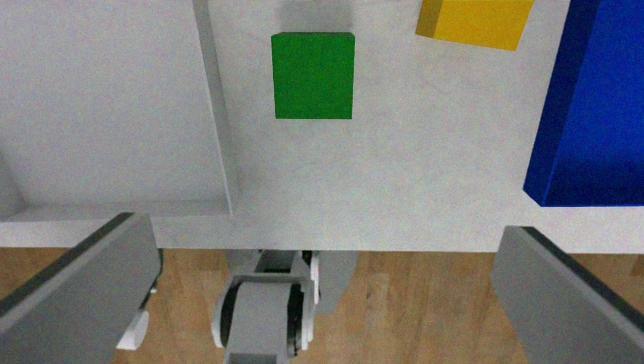

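Request:
move:
  joints: {"right_gripper_m":0.08,"head_tilt_rad":0.3}

Request:
move:
  target: {"side":"right","x":0.426,"y":-0.111,"z":0.965,"quat_wxyz":[0.7071,0,0,0.7071]}
  cameras: ["head_camera","right_wrist_camera"]

Scene clock: 107.73 s.
Joint torques (N m): left_arm=[4.39 1.11 0.36 1.08 -0.11 -0.25 0.09] | right_arm=[-21.63 -9.13 -9.77 0.07 0.38 0.16 -0.3]
External joint torques (N m): left_arm=[0.9 -1.08 0.11 0.13 -0.11 -0.14 0.08] | right_arm=[-1.74 -2 -0.13 0.93 0.15 0.25 -0.3]
Wrist force (N): left_arm=[-0.7 -0.6 -6.7] | right_arm=[-2.2 -0.9 -4.1]
Wrist torque (N m): left_arm=[0.02 -0.05 0.05] | right_arm=[-0.06 0.03 0.23]
Wrist force, peak (N): left_arm=[-0.8 -0.6 -6.8] | right_arm=[-2.2 -0.9 -4.1]
move: done
base_odometry: x=+1.942 y=-0.476 heading=-0.241
lidar_m: 0.42 0.32 0.42 1.86 1.89 2.82 4.83 2.90 2.54 2.43 1.04 1.02
base_status: not commanded
joint_positions: torso_squat_rad=+0.350 torso_shift_rad=+0.000 torso_pitch_rad=+0.700 torso_yaw_rad=+0.000 left_shoulder_pitch_rad=-0.500 left_shoulder_roll_rad=+0.150 left_shoulder_yaw_rad=+0.012 left_elbow_rad=-0.250 left_forearm_roll_rad=-0.003 left_wrist_pitch_rad=+0.027 left_hand_roll_rad=-0.020 left_gripper_m=+0.100 right_shoulder_pitch_rad=-1.958 right_shoulder_roll_rad=-1.034 right_shoulder_yaw_rad=+0.800 right_elbow_rad=-1.718 right_forearm_roll_rad=-1.527 right_wrist_pitch_rad=+1.919 right_hand_roll_rad=+0.394 right_gripper_m=+0.080 head_pan_rad=+0.000 head_tilt_rad=+0.300
joint_status: all done
wheel_motors_off: 0
motor_effort: left_wheel=-8(8) right_wheel=+3(4)
chest: x=-0.0287 y=-0.0003 z=+1.1747 quat_wxyz=(+0.939, +0.000, +0.343, +0.000) (m; base frame)
left_hand: x=-0.0212 y=+0.2842 z=+0.4746 quat_wxyz=(+0.995, +0.037, -0.003, -0.098) (m; base frame)
right_hand: x=+0.3999 y=-0.1204 z=+1.0804 quat_wxyz=(+0.708, -0.001, -0.005, +0.706) (m; base frame)
pictures: none

Scene clock: 108.70 s.
Joint torques (N m): left_arm=[3.89 1.37 -0.04 0.98 -0.08 -0.32 0.01] | right_arm=[-24.67 -8.66 -10.67 -1.68 0.14 0.1 -0.3]
External joint torques (N m): left_arm=[0.4 -0.82 -0.29 0.03 -0.09 -0.21 0.01] | right_arm=[-3.87 -1.03 -0.88 0.66 -0.09 0.18 -0.3]
Wrist force (N): left_arm=[-0.7 -0.3 -6.6] | right_arm=[-1.4 -1.1 -4.1]
Wrist torque (N m): left_arm=[-0.01 -0.05 0.04] | right_arm=[-0.09 0.14 0.17]
Wrist force, peak (N): left_arm=[-1.0 -0.4 -6.8] | right_arm=[-1.6 -1.6 -5.5]
move: done
base_odometry: x=+1.942 y=-0.476 heading=-0.241
lidar_m: 0.42 0.33 0.43 1.86 1.89 2.80 4.83 2.88 2.52 2.43 1.02 1.00
base_status: not commanded
joint_positions: torso_squat_rad=+0.350 torso_shift_rad=+0.000 torso_pitch_rad=+0.700 torso_yaw_rad=+0.000 left_shoulder_pitch_rad=-0.500 left_shoulder_roll_rad=+0.150 left_shoulder_yaw_rad=+0.012 left_elbow_rad=-0.250 left_forearm_roll_rad=-0.003 left_wrist_pitch_rad=+0.027 left_hand_roll_rad=-0.020 left_gripper_m=+0.100 right_shoulder_pitch_rad=-1.790 right_shoulder_roll_rad=-0.931 right_shoulder_yaw_rad=+0.924 right_elbow_rad=-1.581 right_forearm_roll_rad=-1.315 right_wrist_pitch_rad=+1.699 right_hand_roll_rad=+0.511 right_gripper_m=+0.080 head_pan_rad=+0.000 head_tilt_rad=+0.300
joint_status: all done
wheel_motors_off: 0
motor_effort: left_wheel=-7(8) right_wheel=+4(6)
chest: x=-0.0287 y=-0.0004 z=+1.1747 quat_wxyz=(+0.939, +0.000, +0.343, +0.000) (m; base frame)
left_hand: x=-0.0213 y=+0.2842 z=+0.4747 quat_wxyz=(+0.995, +0.037, -0.003, -0.098) (m; base frame)
right_hand: x=+0.4254 y=-0.1113 z=+0.9649 quat_wxyz=(+0.707, +0.000, +0.000, +0.707) (m; base frame)
right_hand_status: reached (checked arc, planned for 0.5 s): 1 mm and 0.1 deg off.
pictures: head_camera, right_wrist_camera
camera_calibration:
head_camera: T_world_to_cam=[[0.0327656, -0.99946, 0.00233837, -0.011023], [-0.828371, -0.0284657, -0.559457, 0.888357], [0.559221, 0.0163939, -0.828856, 0.960637], [0, 0, 0, 1]] pos_world=[0.199042, -0.00147799, 1.29325]
right_wrist_camera: T_world_to_cam=[[0.0349349, -0.998922, -0.0305769, -0.098062], [-0.897445, -0.044819, 0.438843, -0.0155194], [-0.43974, 0.0121101, -0.898043, 1.12918], [0, 0, 0, 1]] pos_world=[0.486045, -0.112326, 1.01787]

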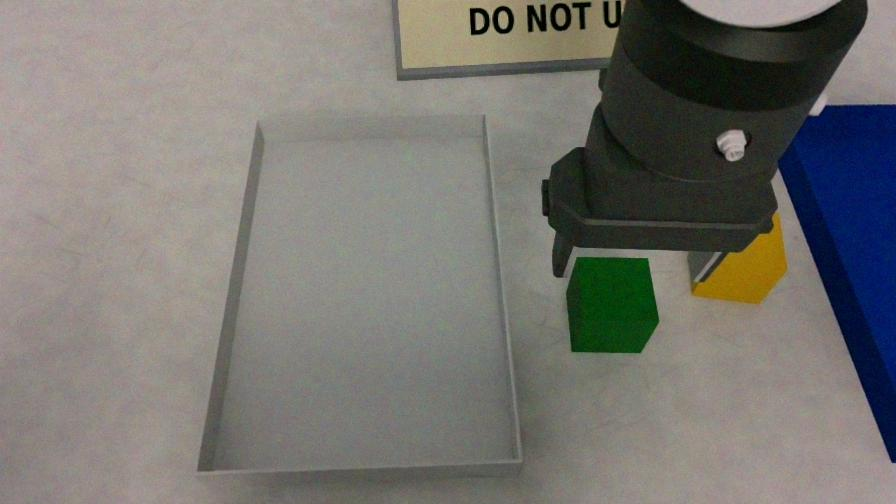

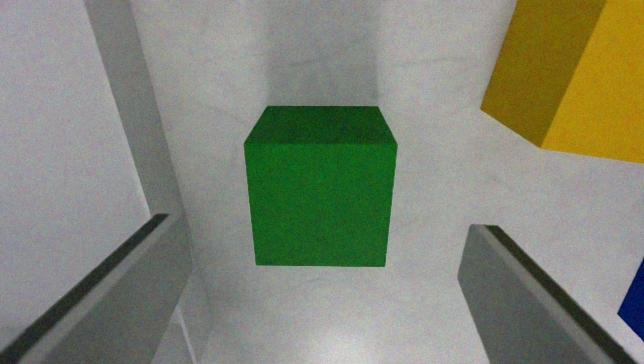

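Request:
move:
  target: {"side":"right","x":0.423,"y":-0.111,"z":0.902,"quat_wxyz":[0.7071,0,0,0.7071]}
  min_time_s: 1.2
  cameras: ["head_camera","right_wrist_camera"]

Scene clock: 121.80 s.
Joint torques (N m): left_arm=[4.05 1.2 0.3 1.01 -0.06 -0.21 -0.03] | right_arm=[-20.99 -6.53 -8.59 -1.69 0.63 -0.33 0.01]
External joint torques (N m): left_arm=[0.56 -0.99 0.05 0.06 -0.06 -0.1 -0.03] | right_arm=[-0.52 1.1 0.95 1.25 0.4 -0.24 0.01]
Wrist force (N): left_arm=[-0.9 -0.4 -6.4] | right_arm=[-1.8 -1.2 -3.8]
Wrist torque (N m): left_arm=[0.00 -0.07 0.05] | right_arm=[-0.04 0.13 0.16]
Wrist force, peak (N): left_arm=[-0.8 -0.7 -6.8] | right_arm=[-1.7 -1.3 -4.1]
move: done
base_odometry: x=+1.942 y=-0.476 heading=-0.241
lidar_m: 0.44 0.32 0.44 1.85 1.89 2.79 4.82 2.88 2.51 2.43 1.04 1.00
base_status: not commanded
joint_positions: torso_squat_rad=+0.350 torso_shift_rad=+0.000 torso_pitch_rad=+0.700 torso_yaw_rad=+0.000 left_shoulder_pitch_rad=-0.500 left_shoulder_roll_rad=+0.150 left_shoulder_yaw_rad=+0.012 left_elbow_rad=-0.250 left_forearm_roll_rad=-0.003 left_wrist_pitch_rad=+0.027 left_hand_roll_rad=-0.020 left_gripper_m=+0.100 right_shoulder_pitch_rad=-1.692 right_shoulder_roll_rad=-0.888 right_shoulder_yaw_rad=+0.982 right_elbow_rad=-1.533 right_forearm_roll_rad=-1.222 right_wrist_pitch_rad=+1.574 right_hand_roll_rad=+0.537 right_gripper_m=+0.080 head_pan_rad=+0.000 head_tilt_rad=+0.300
joint_status: all done
wheel_motors_off: 0
motor_effort: left_wheel=-6(7) right_wheel=+5(5)
chest: x=-0.0287 y=-0.0004 z=+1.1747 quat_wxyz=(+0.939, +0.000, +0.343, +0.000) (m; base frame)
left_hand: x=-0.0213 y=+0.2842 z=+0.4747 quat_wxyz=(+0.995, +0.037, -0.003, -0.098) (m; base frame)
right_hand: x=+0.4227 y=-0.1113 z=+0.9026 quat_wxyz=(+0.707, -0.001, +0.000, +0.707) (m; base frame)
right_hand_status: reached (checked arc, planned for 1.2 s): 1 mm and 0.1 deg off.
pictures: head_camera, right_wrist_camera
camera_calibration:
head_camera: T_world_to_cam=[[0.0327655, -0.99946, 0.00233909, -0.0110239], [-0.82834, -0.028465, -0.559503, 0.888411], [0.559267, 0.0163948, -0.828825, 0.960587], [0, 0, 0, 1]] pos_world=[0.199042, -0.00147798, 1.29325]
right_wrist_camera: T_world_to_cam=[[0.034906, -0.998921, -0.0306485, -0.09979], [-0.897663, -0.0448185, 0.438398, 0.00992796], [-0.439298, 0.0122093, -0.898258, 1.07205], [0, 0, 0, 1]] pos_world=[0.483346, -0.112326, 0.955568]

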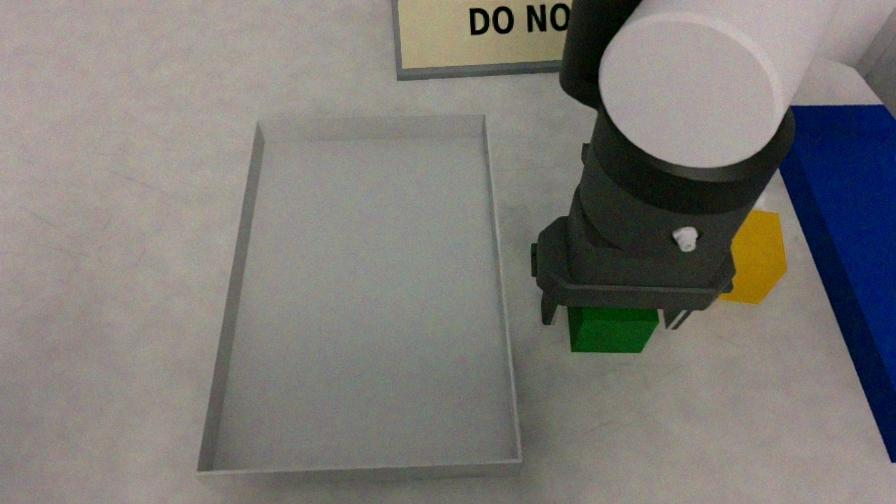

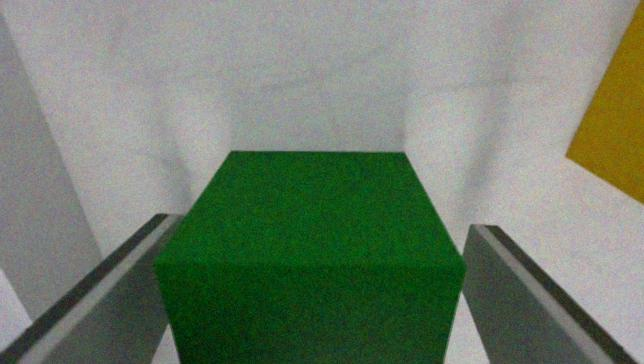

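Request:
move:
  joints: {"right_gripper_m":0.035}

Request:
move:
  target: {"side":"right","x":0.423,"y":-0.111,"z":1.02,"quat_wxyz":[0.7071,0,0,0.7071]}
  min_time_s: 1.2
  cameras: ["head_camera","right_wrist_camera"]

Scene clock: 128.47 s.
Joint torques (N m): left_arm=[3.99 1.22 0.15 0.9 -0.02 -0.25 0.02] | right_arm=[-20.88 -6.71 -8.77 -1.53 0.69 -0.31 0.09]
External joint torques (N m): left_arm=[0.5 -0.98 -0.1 -0.05 -0.03 -0.14 0.02] | right_arm=[-0.41 0.92 0.77 1.4 0.45 -0.23 0.09]
Wrist force (N): left_arm=[-0.6 -0.5 -6.6] | right_arm=[-1.7 -1.3 -3.3]
Wrist torque (N m): left_arm=[0.01 -0.04 0.05] | right_arm=[-0.06 0.10 0.15]
Wrist force, peak (N): left_arm=[-0.8 -0.6 -6.9] | right_arm=[-1.6 -1.3 -4.0]
move: off_target
base_odometry: x=+1.942 y=-0.476 heading=-0.241
lidar_m: 0.42 0.33 0.44 1.86 1.90 2.80 4.81 2.88 2.52 2.43 1.03 0.98
base_status: not commanded
joint_positions: torso_squat_rad=+0.350 torso_shift_rad=+0.000 torso_pitch_rad=+0.700 torso_yaw_rad=+0.000 left_shoulder_pitch_rad=-0.500 left_shoulder_roll_rad=+0.150 left_shoulder_yaw_rad=+0.012 left_elbow_rad=-0.250 left_forearm_roll_rad=-0.003 left_wrist_pitch_rad=+0.027 left_hand_roll_rad=-0.020 left_gripper_m=+0.100 right_shoulder_pitch_rad=-1.692 right_shoulder_roll_rad=-0.888 right_shoulder_yaw_rad=+0.982 right_elbow_rad=-1.533 right_forearm_roll_rad=-1.222 right_wrist_pitch_rad=+1.574 right_hand_roll_rad=+0.537 right_gripper_m=+0.049 head_pan_rad=+0.000 head_tilt_rad=+0.300
joint_status: right_gripper_m off_target (ended at +0.049, target +0.035)
wheel_motors_off: 0
motor_effort: left_wheel=-7(7) right_wheel=+4(6)
chest: x=-0.0287 y=-0.0004 z=+1.1747 quat_wxyz=(+0.939, +0.000, +0.343, +0.000) (m; base frame)
left_hand: x=-0.0213 y=+0.2842 z=+0.4747 quat_wxyz=(+0.995, +0.037, -0.003, -0.098) (m; base frame)
right_hand: x=+0.4227 y=-0.1113 z=+0.9026 quat_wxyz=(+0.707, -0.001, -0.001, +0.707) (m; base frame)
pictures: none

Scene clock: 130.00 s.
Joint torques (N m): left_arm=[4.16 1.3 0.15 1.05 -0.02 -0.25 0.01] | right_arm=[-23.97 -9.32 -11.54 -2.48 0.09 -0.14 -0.18]
External joint torques (N m): left_arm=[0.67 -0.89 -0.1 0.09 -0.03 -0.14 0.01] | right_arm=[-3.04 -1.89 -1.78 -0.68 -0.14 -0.07 -0.18]
Wrist force (N): left_arm=[-0.8 -0.3 -6.6] | right_arm=[-1.4 -1.3 -4.9]
Wrist torque (N m): left_arm=[0.00 -0.07 0.04] | right_arm=[-0.07 0.14 0.23]
Wrist force, peak (N): left_arm=[-0.8 -0.5 -6.9] | right_arm=[-1.7 -1.2 -5.1]
move: done
base_odometry: x=+1.942 y=-0.476 heading=-0.241
lidar_m: 0.43 0.33 0.43 1.86 1.90 2.80 4.82 2.88 2.54 2.42 1.03 0.99
base_status: not commanded
joint_positions: torso_squat_rad=+0.350 torso_shift_rad=+0.000 torso_pitch_rad=+0.700 torso_yaw_rad=+0.000 left_shoulder_pitch_rad=-0.500 left_shoulder_roll_rad=+0.150 left_shoulder_yaw_rad=+0.012 left_elbow_rad=-0.250 left_forearm_roll_rad=-0.003 left_wrist_pitch_rad=+0.027 left_hand_roll_rad=-0.020 left_gripper_m=+0.100 right_shoulder_pitch_rad=-1.882 right_shoulder_roll_rad=-0.955 right_shoulder_yaw_rad=+0.872 right_elbow_rad=-1.602 right_forearm_roll_rad=-1.398 right_wrist_pitch_rad=+1.810 right_hand_roll_rad=+0.484 right_gripper_m=+0.049 head_pan_rad=+0.000 head_tilt_rad=+0.300
joint_status: all done
wheel_motors_off: 0
motor_effort: left_wheel=-6(7) right_wheel=+5(5)
chest: x=-0.0287 y=-0.0004 z=+1.1747 quat_wxyz=(+0.939, +0.000, +0.343, +0.000) (m; base frame)
left_hand: x=-0.0213 y=+0.2842 z=+0.4747 quat_wxyz=(+0.995, +0.037, -0.003, -0.098) (m; base frame)
right_hand: x=+0.4229 y=-0.1110 z=+1.0197 quat_wxyz=(+0.707, +0.000, +0.000, +0.707) (m; base frame)
right_hand_status: reached (checked arc, planned for 1.2 s): 0 mm and 0.0 deg off.
pictures: head_camera, right_wrist_camera
camera_calibration:
head_camera: T_world_to_cam=[[0.0327655, -0.99946, 0.00233909, -0.0110239], [-0.82834, -0.028465, -0.559503, 0.888411], [0.559267, 0.0163948, -0.828825, 0.960587], [0, 0, 0, 1]] pos_world=[0.199042, -0.00147798, 1.29325]
right_wrist_camera: T_world_to_cam=[[0.0352017, -0.998909, -0.0306716, -0.0959359], [-0.896764, -0.0451185, 0.440203, -0.0433938], [-0.441107, 0.0120093, -0.897374, 1.17722], [0, 0, 0, 1]] pos_world=[0.483745, -0.111927, 1.07257]

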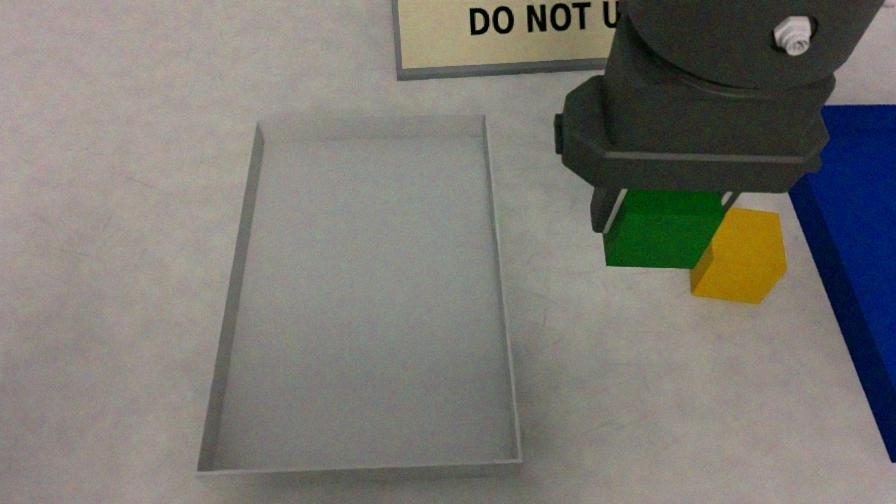

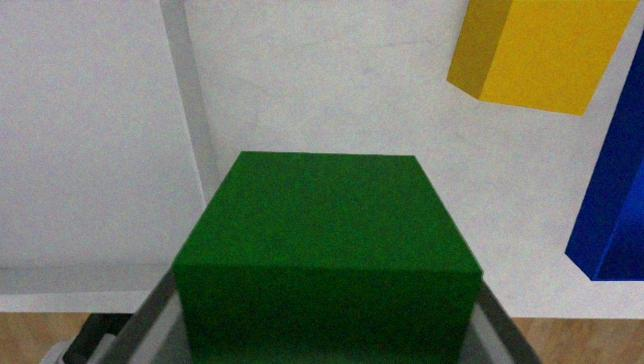

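Request:
move:
  target: {"side":"right","x":0.44,"y":-0.40,"z":1.02,"quat_wxyz":[0.7071,0,0,0.7071]}
  min_time_s: 1.6
  cameras: ["head_camera","right_wrist_camera"]

Scene clock: 137.80 s.
Joint torques (N m): left_arm=[3.83 1.24 0.15 0.94 -0.08 -0.22 -0.02] | right_arm=[-15.54 -17.04 -11.47 0.4 0.03 -0.25 -0.12]
External joint torques (N m): left_arm=[0.34 -0.95 -0.1 -0.01 -0.09 -0.11 -0.02] | right_arm=[-0.68 -1.65 -1.79 0.64 -0.17 -0.15 -0.12]
Wrist force (N): left_arm=[-0.6 -0.6 -6.5] | right_arm=[-1.9 -1.2 -4.9]
Wrist torque (N m): left_arm=[0.02 -0.03 0.05] | right_arm=[-0.05 0.11 0.16]
Wrist force, peak (N): left_arm=[-0.6 -0.5 -6.9] | right_arm=[-2.4 -1.0 -5.1]
move: done
base_odometry: x=+1.942 y=-0.476 heading=-0.241
lidar_m: 0.43 0.32 0.43 1.85 1.89 2.80 4.82 2.89 2.53 2.42 1.03 1.00
base_status: not commanded
joint_positions: torso_squat_rad=+0.350 torso_shift_rad=+0.000 torso_pitch_rad=+0.700 torso_yaw_rad=+0.000 left_shoulder_pitch_rad=-0.500 left_shoulder_roll_rad=+0.150 left_shoulder_yaw_rad=+0.012 left_elbow_rad=-0.250 left_forearm_roll_rad=-0.003 left_wrist_pitch_rad=+0.027 left_hand_roll_rad=-0.020 left_gripper_m=+0.100 right_shoulder_pitch_rad=-1.565 right_shoulder_roll_rad=-1.530 right_shoulder_yaw_rad=+0.737 right_elbow_rad=-1.352 right_forearm_roll_rad=-1.553 right_wrist_pitch_rad=+1.627 right_hand_roll_rad=+1.274 right_gripper_m=+0.049 head_pan_rad=+0.000 head_tilt_rad=+0.300
joint_status: all done
wheel_motors_off: 0
motor_effort: left_wheel=-7(7) right_wheel=+5(6)
chest: x=-0.0287 y=-0.0004 z=+1.1747 quat_wxyz=(+0.939, +0.000, +0.343, +0.000) (m; base frame)
left_hand: x=-0.0213 y=+0.2842 z=+0.4747 quat_wxyz=(+0.995, +0.037, -0.003, -0.098) (m; base frame)
right_hand: x=+0.4399 y=-0.3998 z=+1.0199 quat_wxyz=(+0.707, +0.000, +0.000, +0.707) (m; base frame)
right_hand_status: reached (checked arc, planned for 1.6 s): 0 mm and 0.0 deg off.
pictures: head_camera, right_wrist_camera
camera_calibration:
head_camera: T_world_to_cam=[[0.0327655, -0.99946, 0.00233909, -0.0110239], [-0.82834, -0.028465, -0.559503, 0.888411], [0.559267, 0.0163948, -0.828825, 0.960587], [0, 0, 0, 1]] pos_world=[0.199042, -0.00147798, 1.29325]
right_wrist_camera: T_world_to_cam=[[0.0352357, -0.998909, -0.030632, -0.385166], [-0.897255, -0.0451182, 0.439201, -0.0400821], [-0.440104, 0.0120092, -0.897867, 1.18844], [0, 0, 0, 1]] pos_world=[0.500646, -0.400827, 1.07287]

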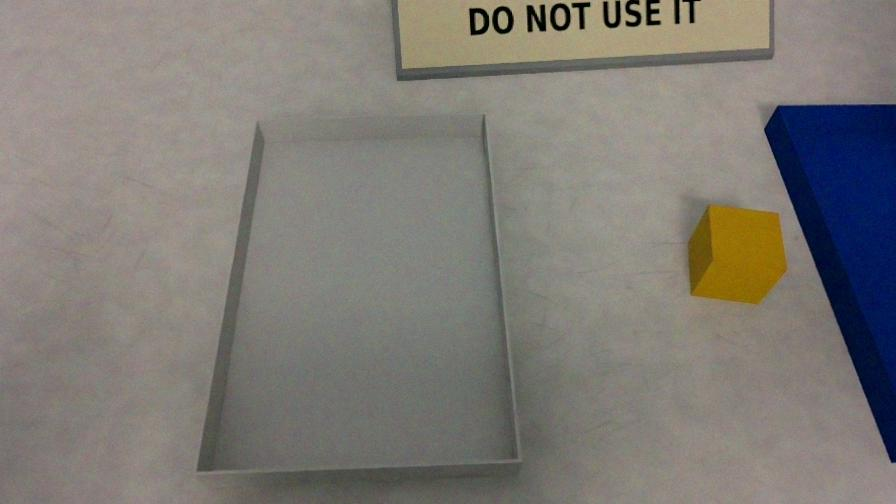

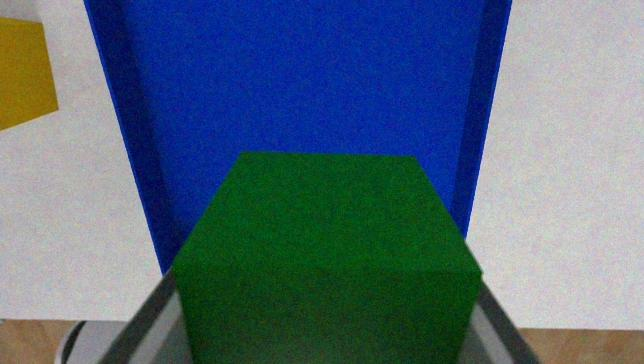

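Request:
move:
  target: {"side":"right","x":0.44,"y":-0.40,"z":0.935,"quat_wxyz":[0.7071,0,0,0.7071]}
  min_time_s: 1.2

Request:
move:
  target: {"side":"right","x":0.44,"y":-0.40,"z":0.91,"quat_wxyz":[0.7071,0,0,0.7071]}
  min_time_s: 1.2
  cameras: ["right_wrist_camera"]

Scene clock: 142.97 s.
Joint torques (N m): left_arm=[4.15 1.18 0.34 0.99 -0.07 -0.22 -0.04] | right_arm=[-14.86 -16.24 -8.73 0.77 0.46 -0.43 0.04]
External joint torques (N m): left_arm=[0.66 -1.02 0.09 0.03 -0.08 -0.12 -0.04] | right_arm=[0.12 0.42 0.75 1.16 0.25 -0.33 0.04]
Wrist force (N): left_arm=[-0.8 -0.5 -6.7] | right_arm=[-2.0 -1.0 -4.5]
Wrist torque (N m): left_arm=[0.00 -0.05 0.05] | right_arm=[-0.02 0.06 0.15]
Wrist force, peak (N): left_arm=[-0.9 -0.5 -6.9] | right_arm=[-1.9 -1.2 -5.1]
move: done
base_odometry: x=+1.942 y=-0.476 heading=-0.241
lidar_m: 0.42 0.31 0.43 1.86 1.90 2.78 4.82 2.88 2.53 2.42 1.04 1.00
base_status: not commanded
joint_positions: torso_squat_rad=+0.350 torso_shift_rad=+0.000 torso_pitch_rad=+0.700 torso_yaw_rad=+0.000 left_shoulder_pitch_rad=-0.500 left_shoulder_roll_rad=+0.150 left_shoulder_yaw_rad=+0.012 left_elbow_rad=-0.250 left_forearm_roll_rad=-0.003 left_wrist_pitch_rad=+0.027 left_hand_roll_rad=-0.020 left_gripper_m=+0.100 right_shoulder_pitch_rad=-1.431 right_shoulder_roll_rad=-1.447 right_shoulder_yaw_rad=+0.795 right_elbow_rad=-1.314 right_forearm_roll_rad=-1.500 right_wrist_pitch_rad=+1.430 right_hand_roll_rad=+1.286 right_gripper_m=+0.049 head_pan_rad=+0.000 head_tilt_rad=+0.300
joint_status: all done
wheel_motors_off: 0
motor_effort: left_wheel=-6(7) right_wheel=+5(5)
chest: x=-0.0287 y=-0.0004 z=+1.1747 quat_wxyz=(+0.939, +0.000, +0.343, +0.000) (m; base frame)
left_hand: x=-0.0213 y=+0.2842 z=+0.4747 quat_wxyz=(+0.995, +0.037, -0.003, -0.098) (m; base frame)
right_hand: x=+0.4401 y=-0.4000 z=+0.9352 quat_wxyz=(+0.707, +0.000, +0.000, +0.707) (m; base frame)
right_hand_status: reached (checked arc, planned for 1.2 s): 0 mm and 0.0 deg off.
pictures: none

Scene clock: 144.50 s.
Joint torques (N m): left_arm=[3.88 1.43 0.06 0.93 -0.02 -0.3 -0.02] | right_arm=[-14.92 -16.75 -8.24 0.78 0.7 -0.51 0.05]
External joint torques (N m): left_arm=[0.38 -0.77 -0.2 -0.02 -0.02 -0.19 -0.03] | right_arm=[0.15 0.09 1.04 1.27 0.5 -0.41 0.05]
Wrist force (N): left_arm=[-0.8 -0.4 -6.6] | right_arm=[-1.7 -1.0 -4.6]
Wrist torque (N m): left_arm=[0.00 -0.07 0.05] | right_arm=[-0.03 0.07 0.14]
Wrist force, peak (N): left_arm=[-0.8 -0.5 -6.9] | right_arm=[-1.9 -1.0 -4.7]
move: done
base_odometry: x=+1.942 y=-0.476 heading=-0.241
lidar_m: 0.41 0.31 0.43 1.86 1.89 2.81 4.82 2.89 2.53 2.43 1.04 1.00
base_status: not commanded
joint_positions: torso_squat_rad=+0.350 torso_shift_rad=+0.000 torso_pitch_rad=+0.700 torso_yaw_rad=+0.000 left_shoulder_pitch_rad=-0.500 left_shoulder_roll_rad=+0.150 left_shoulder_yaw_rad=+0.012 left_elbow_rad=-0.250 left_forearm_roll_rad=-0.003 left_wrist_pitch_rad=+0.027 left_hand_roll_rad=-0.020 left_gripper_m=+0.100 right_shoulder_pitch_rad=-1.404 right_shoulder_roll_rad=-1.410 right_shoulder_yaw_rad=+0.811 right_elbow_rad=-1.281 right_forearm_roll_rad=-1.479 right_wrist_pitch_rad=+1.379 right_hand_roll_rad=+1.298 right_gripper_m=+0.049 head_pan_rad=+0.000 head_tilt_rad=+0.300
joint_status: all done
wheel_motors_off: 0
motor_effort: left_wheel=-7(7) right_wheel=+4(5)
chest: x=-0.0287 y=-0.0004 z=+1.1747 quat_wxyz=(+0.939, +0.000, +0.343, +0.000) (m; base frame)
left_hand: x=-0.0213 y=+0.2842 z=+0.4747 quat_wxyz=(+0.995, +0.037, -0.003, -0.098) (m; base frame)
right_hand: x=+0.4401 y=-0.4000 z=+0.9103 quat_wxyz=(+0.707, +0.000, +0.000, +0.707) (m; base frame)
right_hand_status: reached (checked arc, planned for 1.2 s): 0 mm and 0.0 deg off.
pictures: right_wrist_camera
camera_calibration:
right_wrist_camera: T_world_to_cam=[[0.0350159, -0.99891, -0.030854, -0.388306], [-0.897304, -0.0450173, 0.439111, 0.00838087], [-0.440021, 0.0123096, -0.897903, 1.09024], [0, 0, 0, 1]] pos_world=[0.500845, -0.400926, 0.963268]

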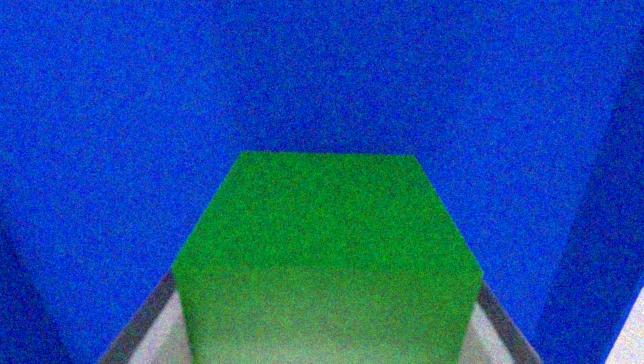

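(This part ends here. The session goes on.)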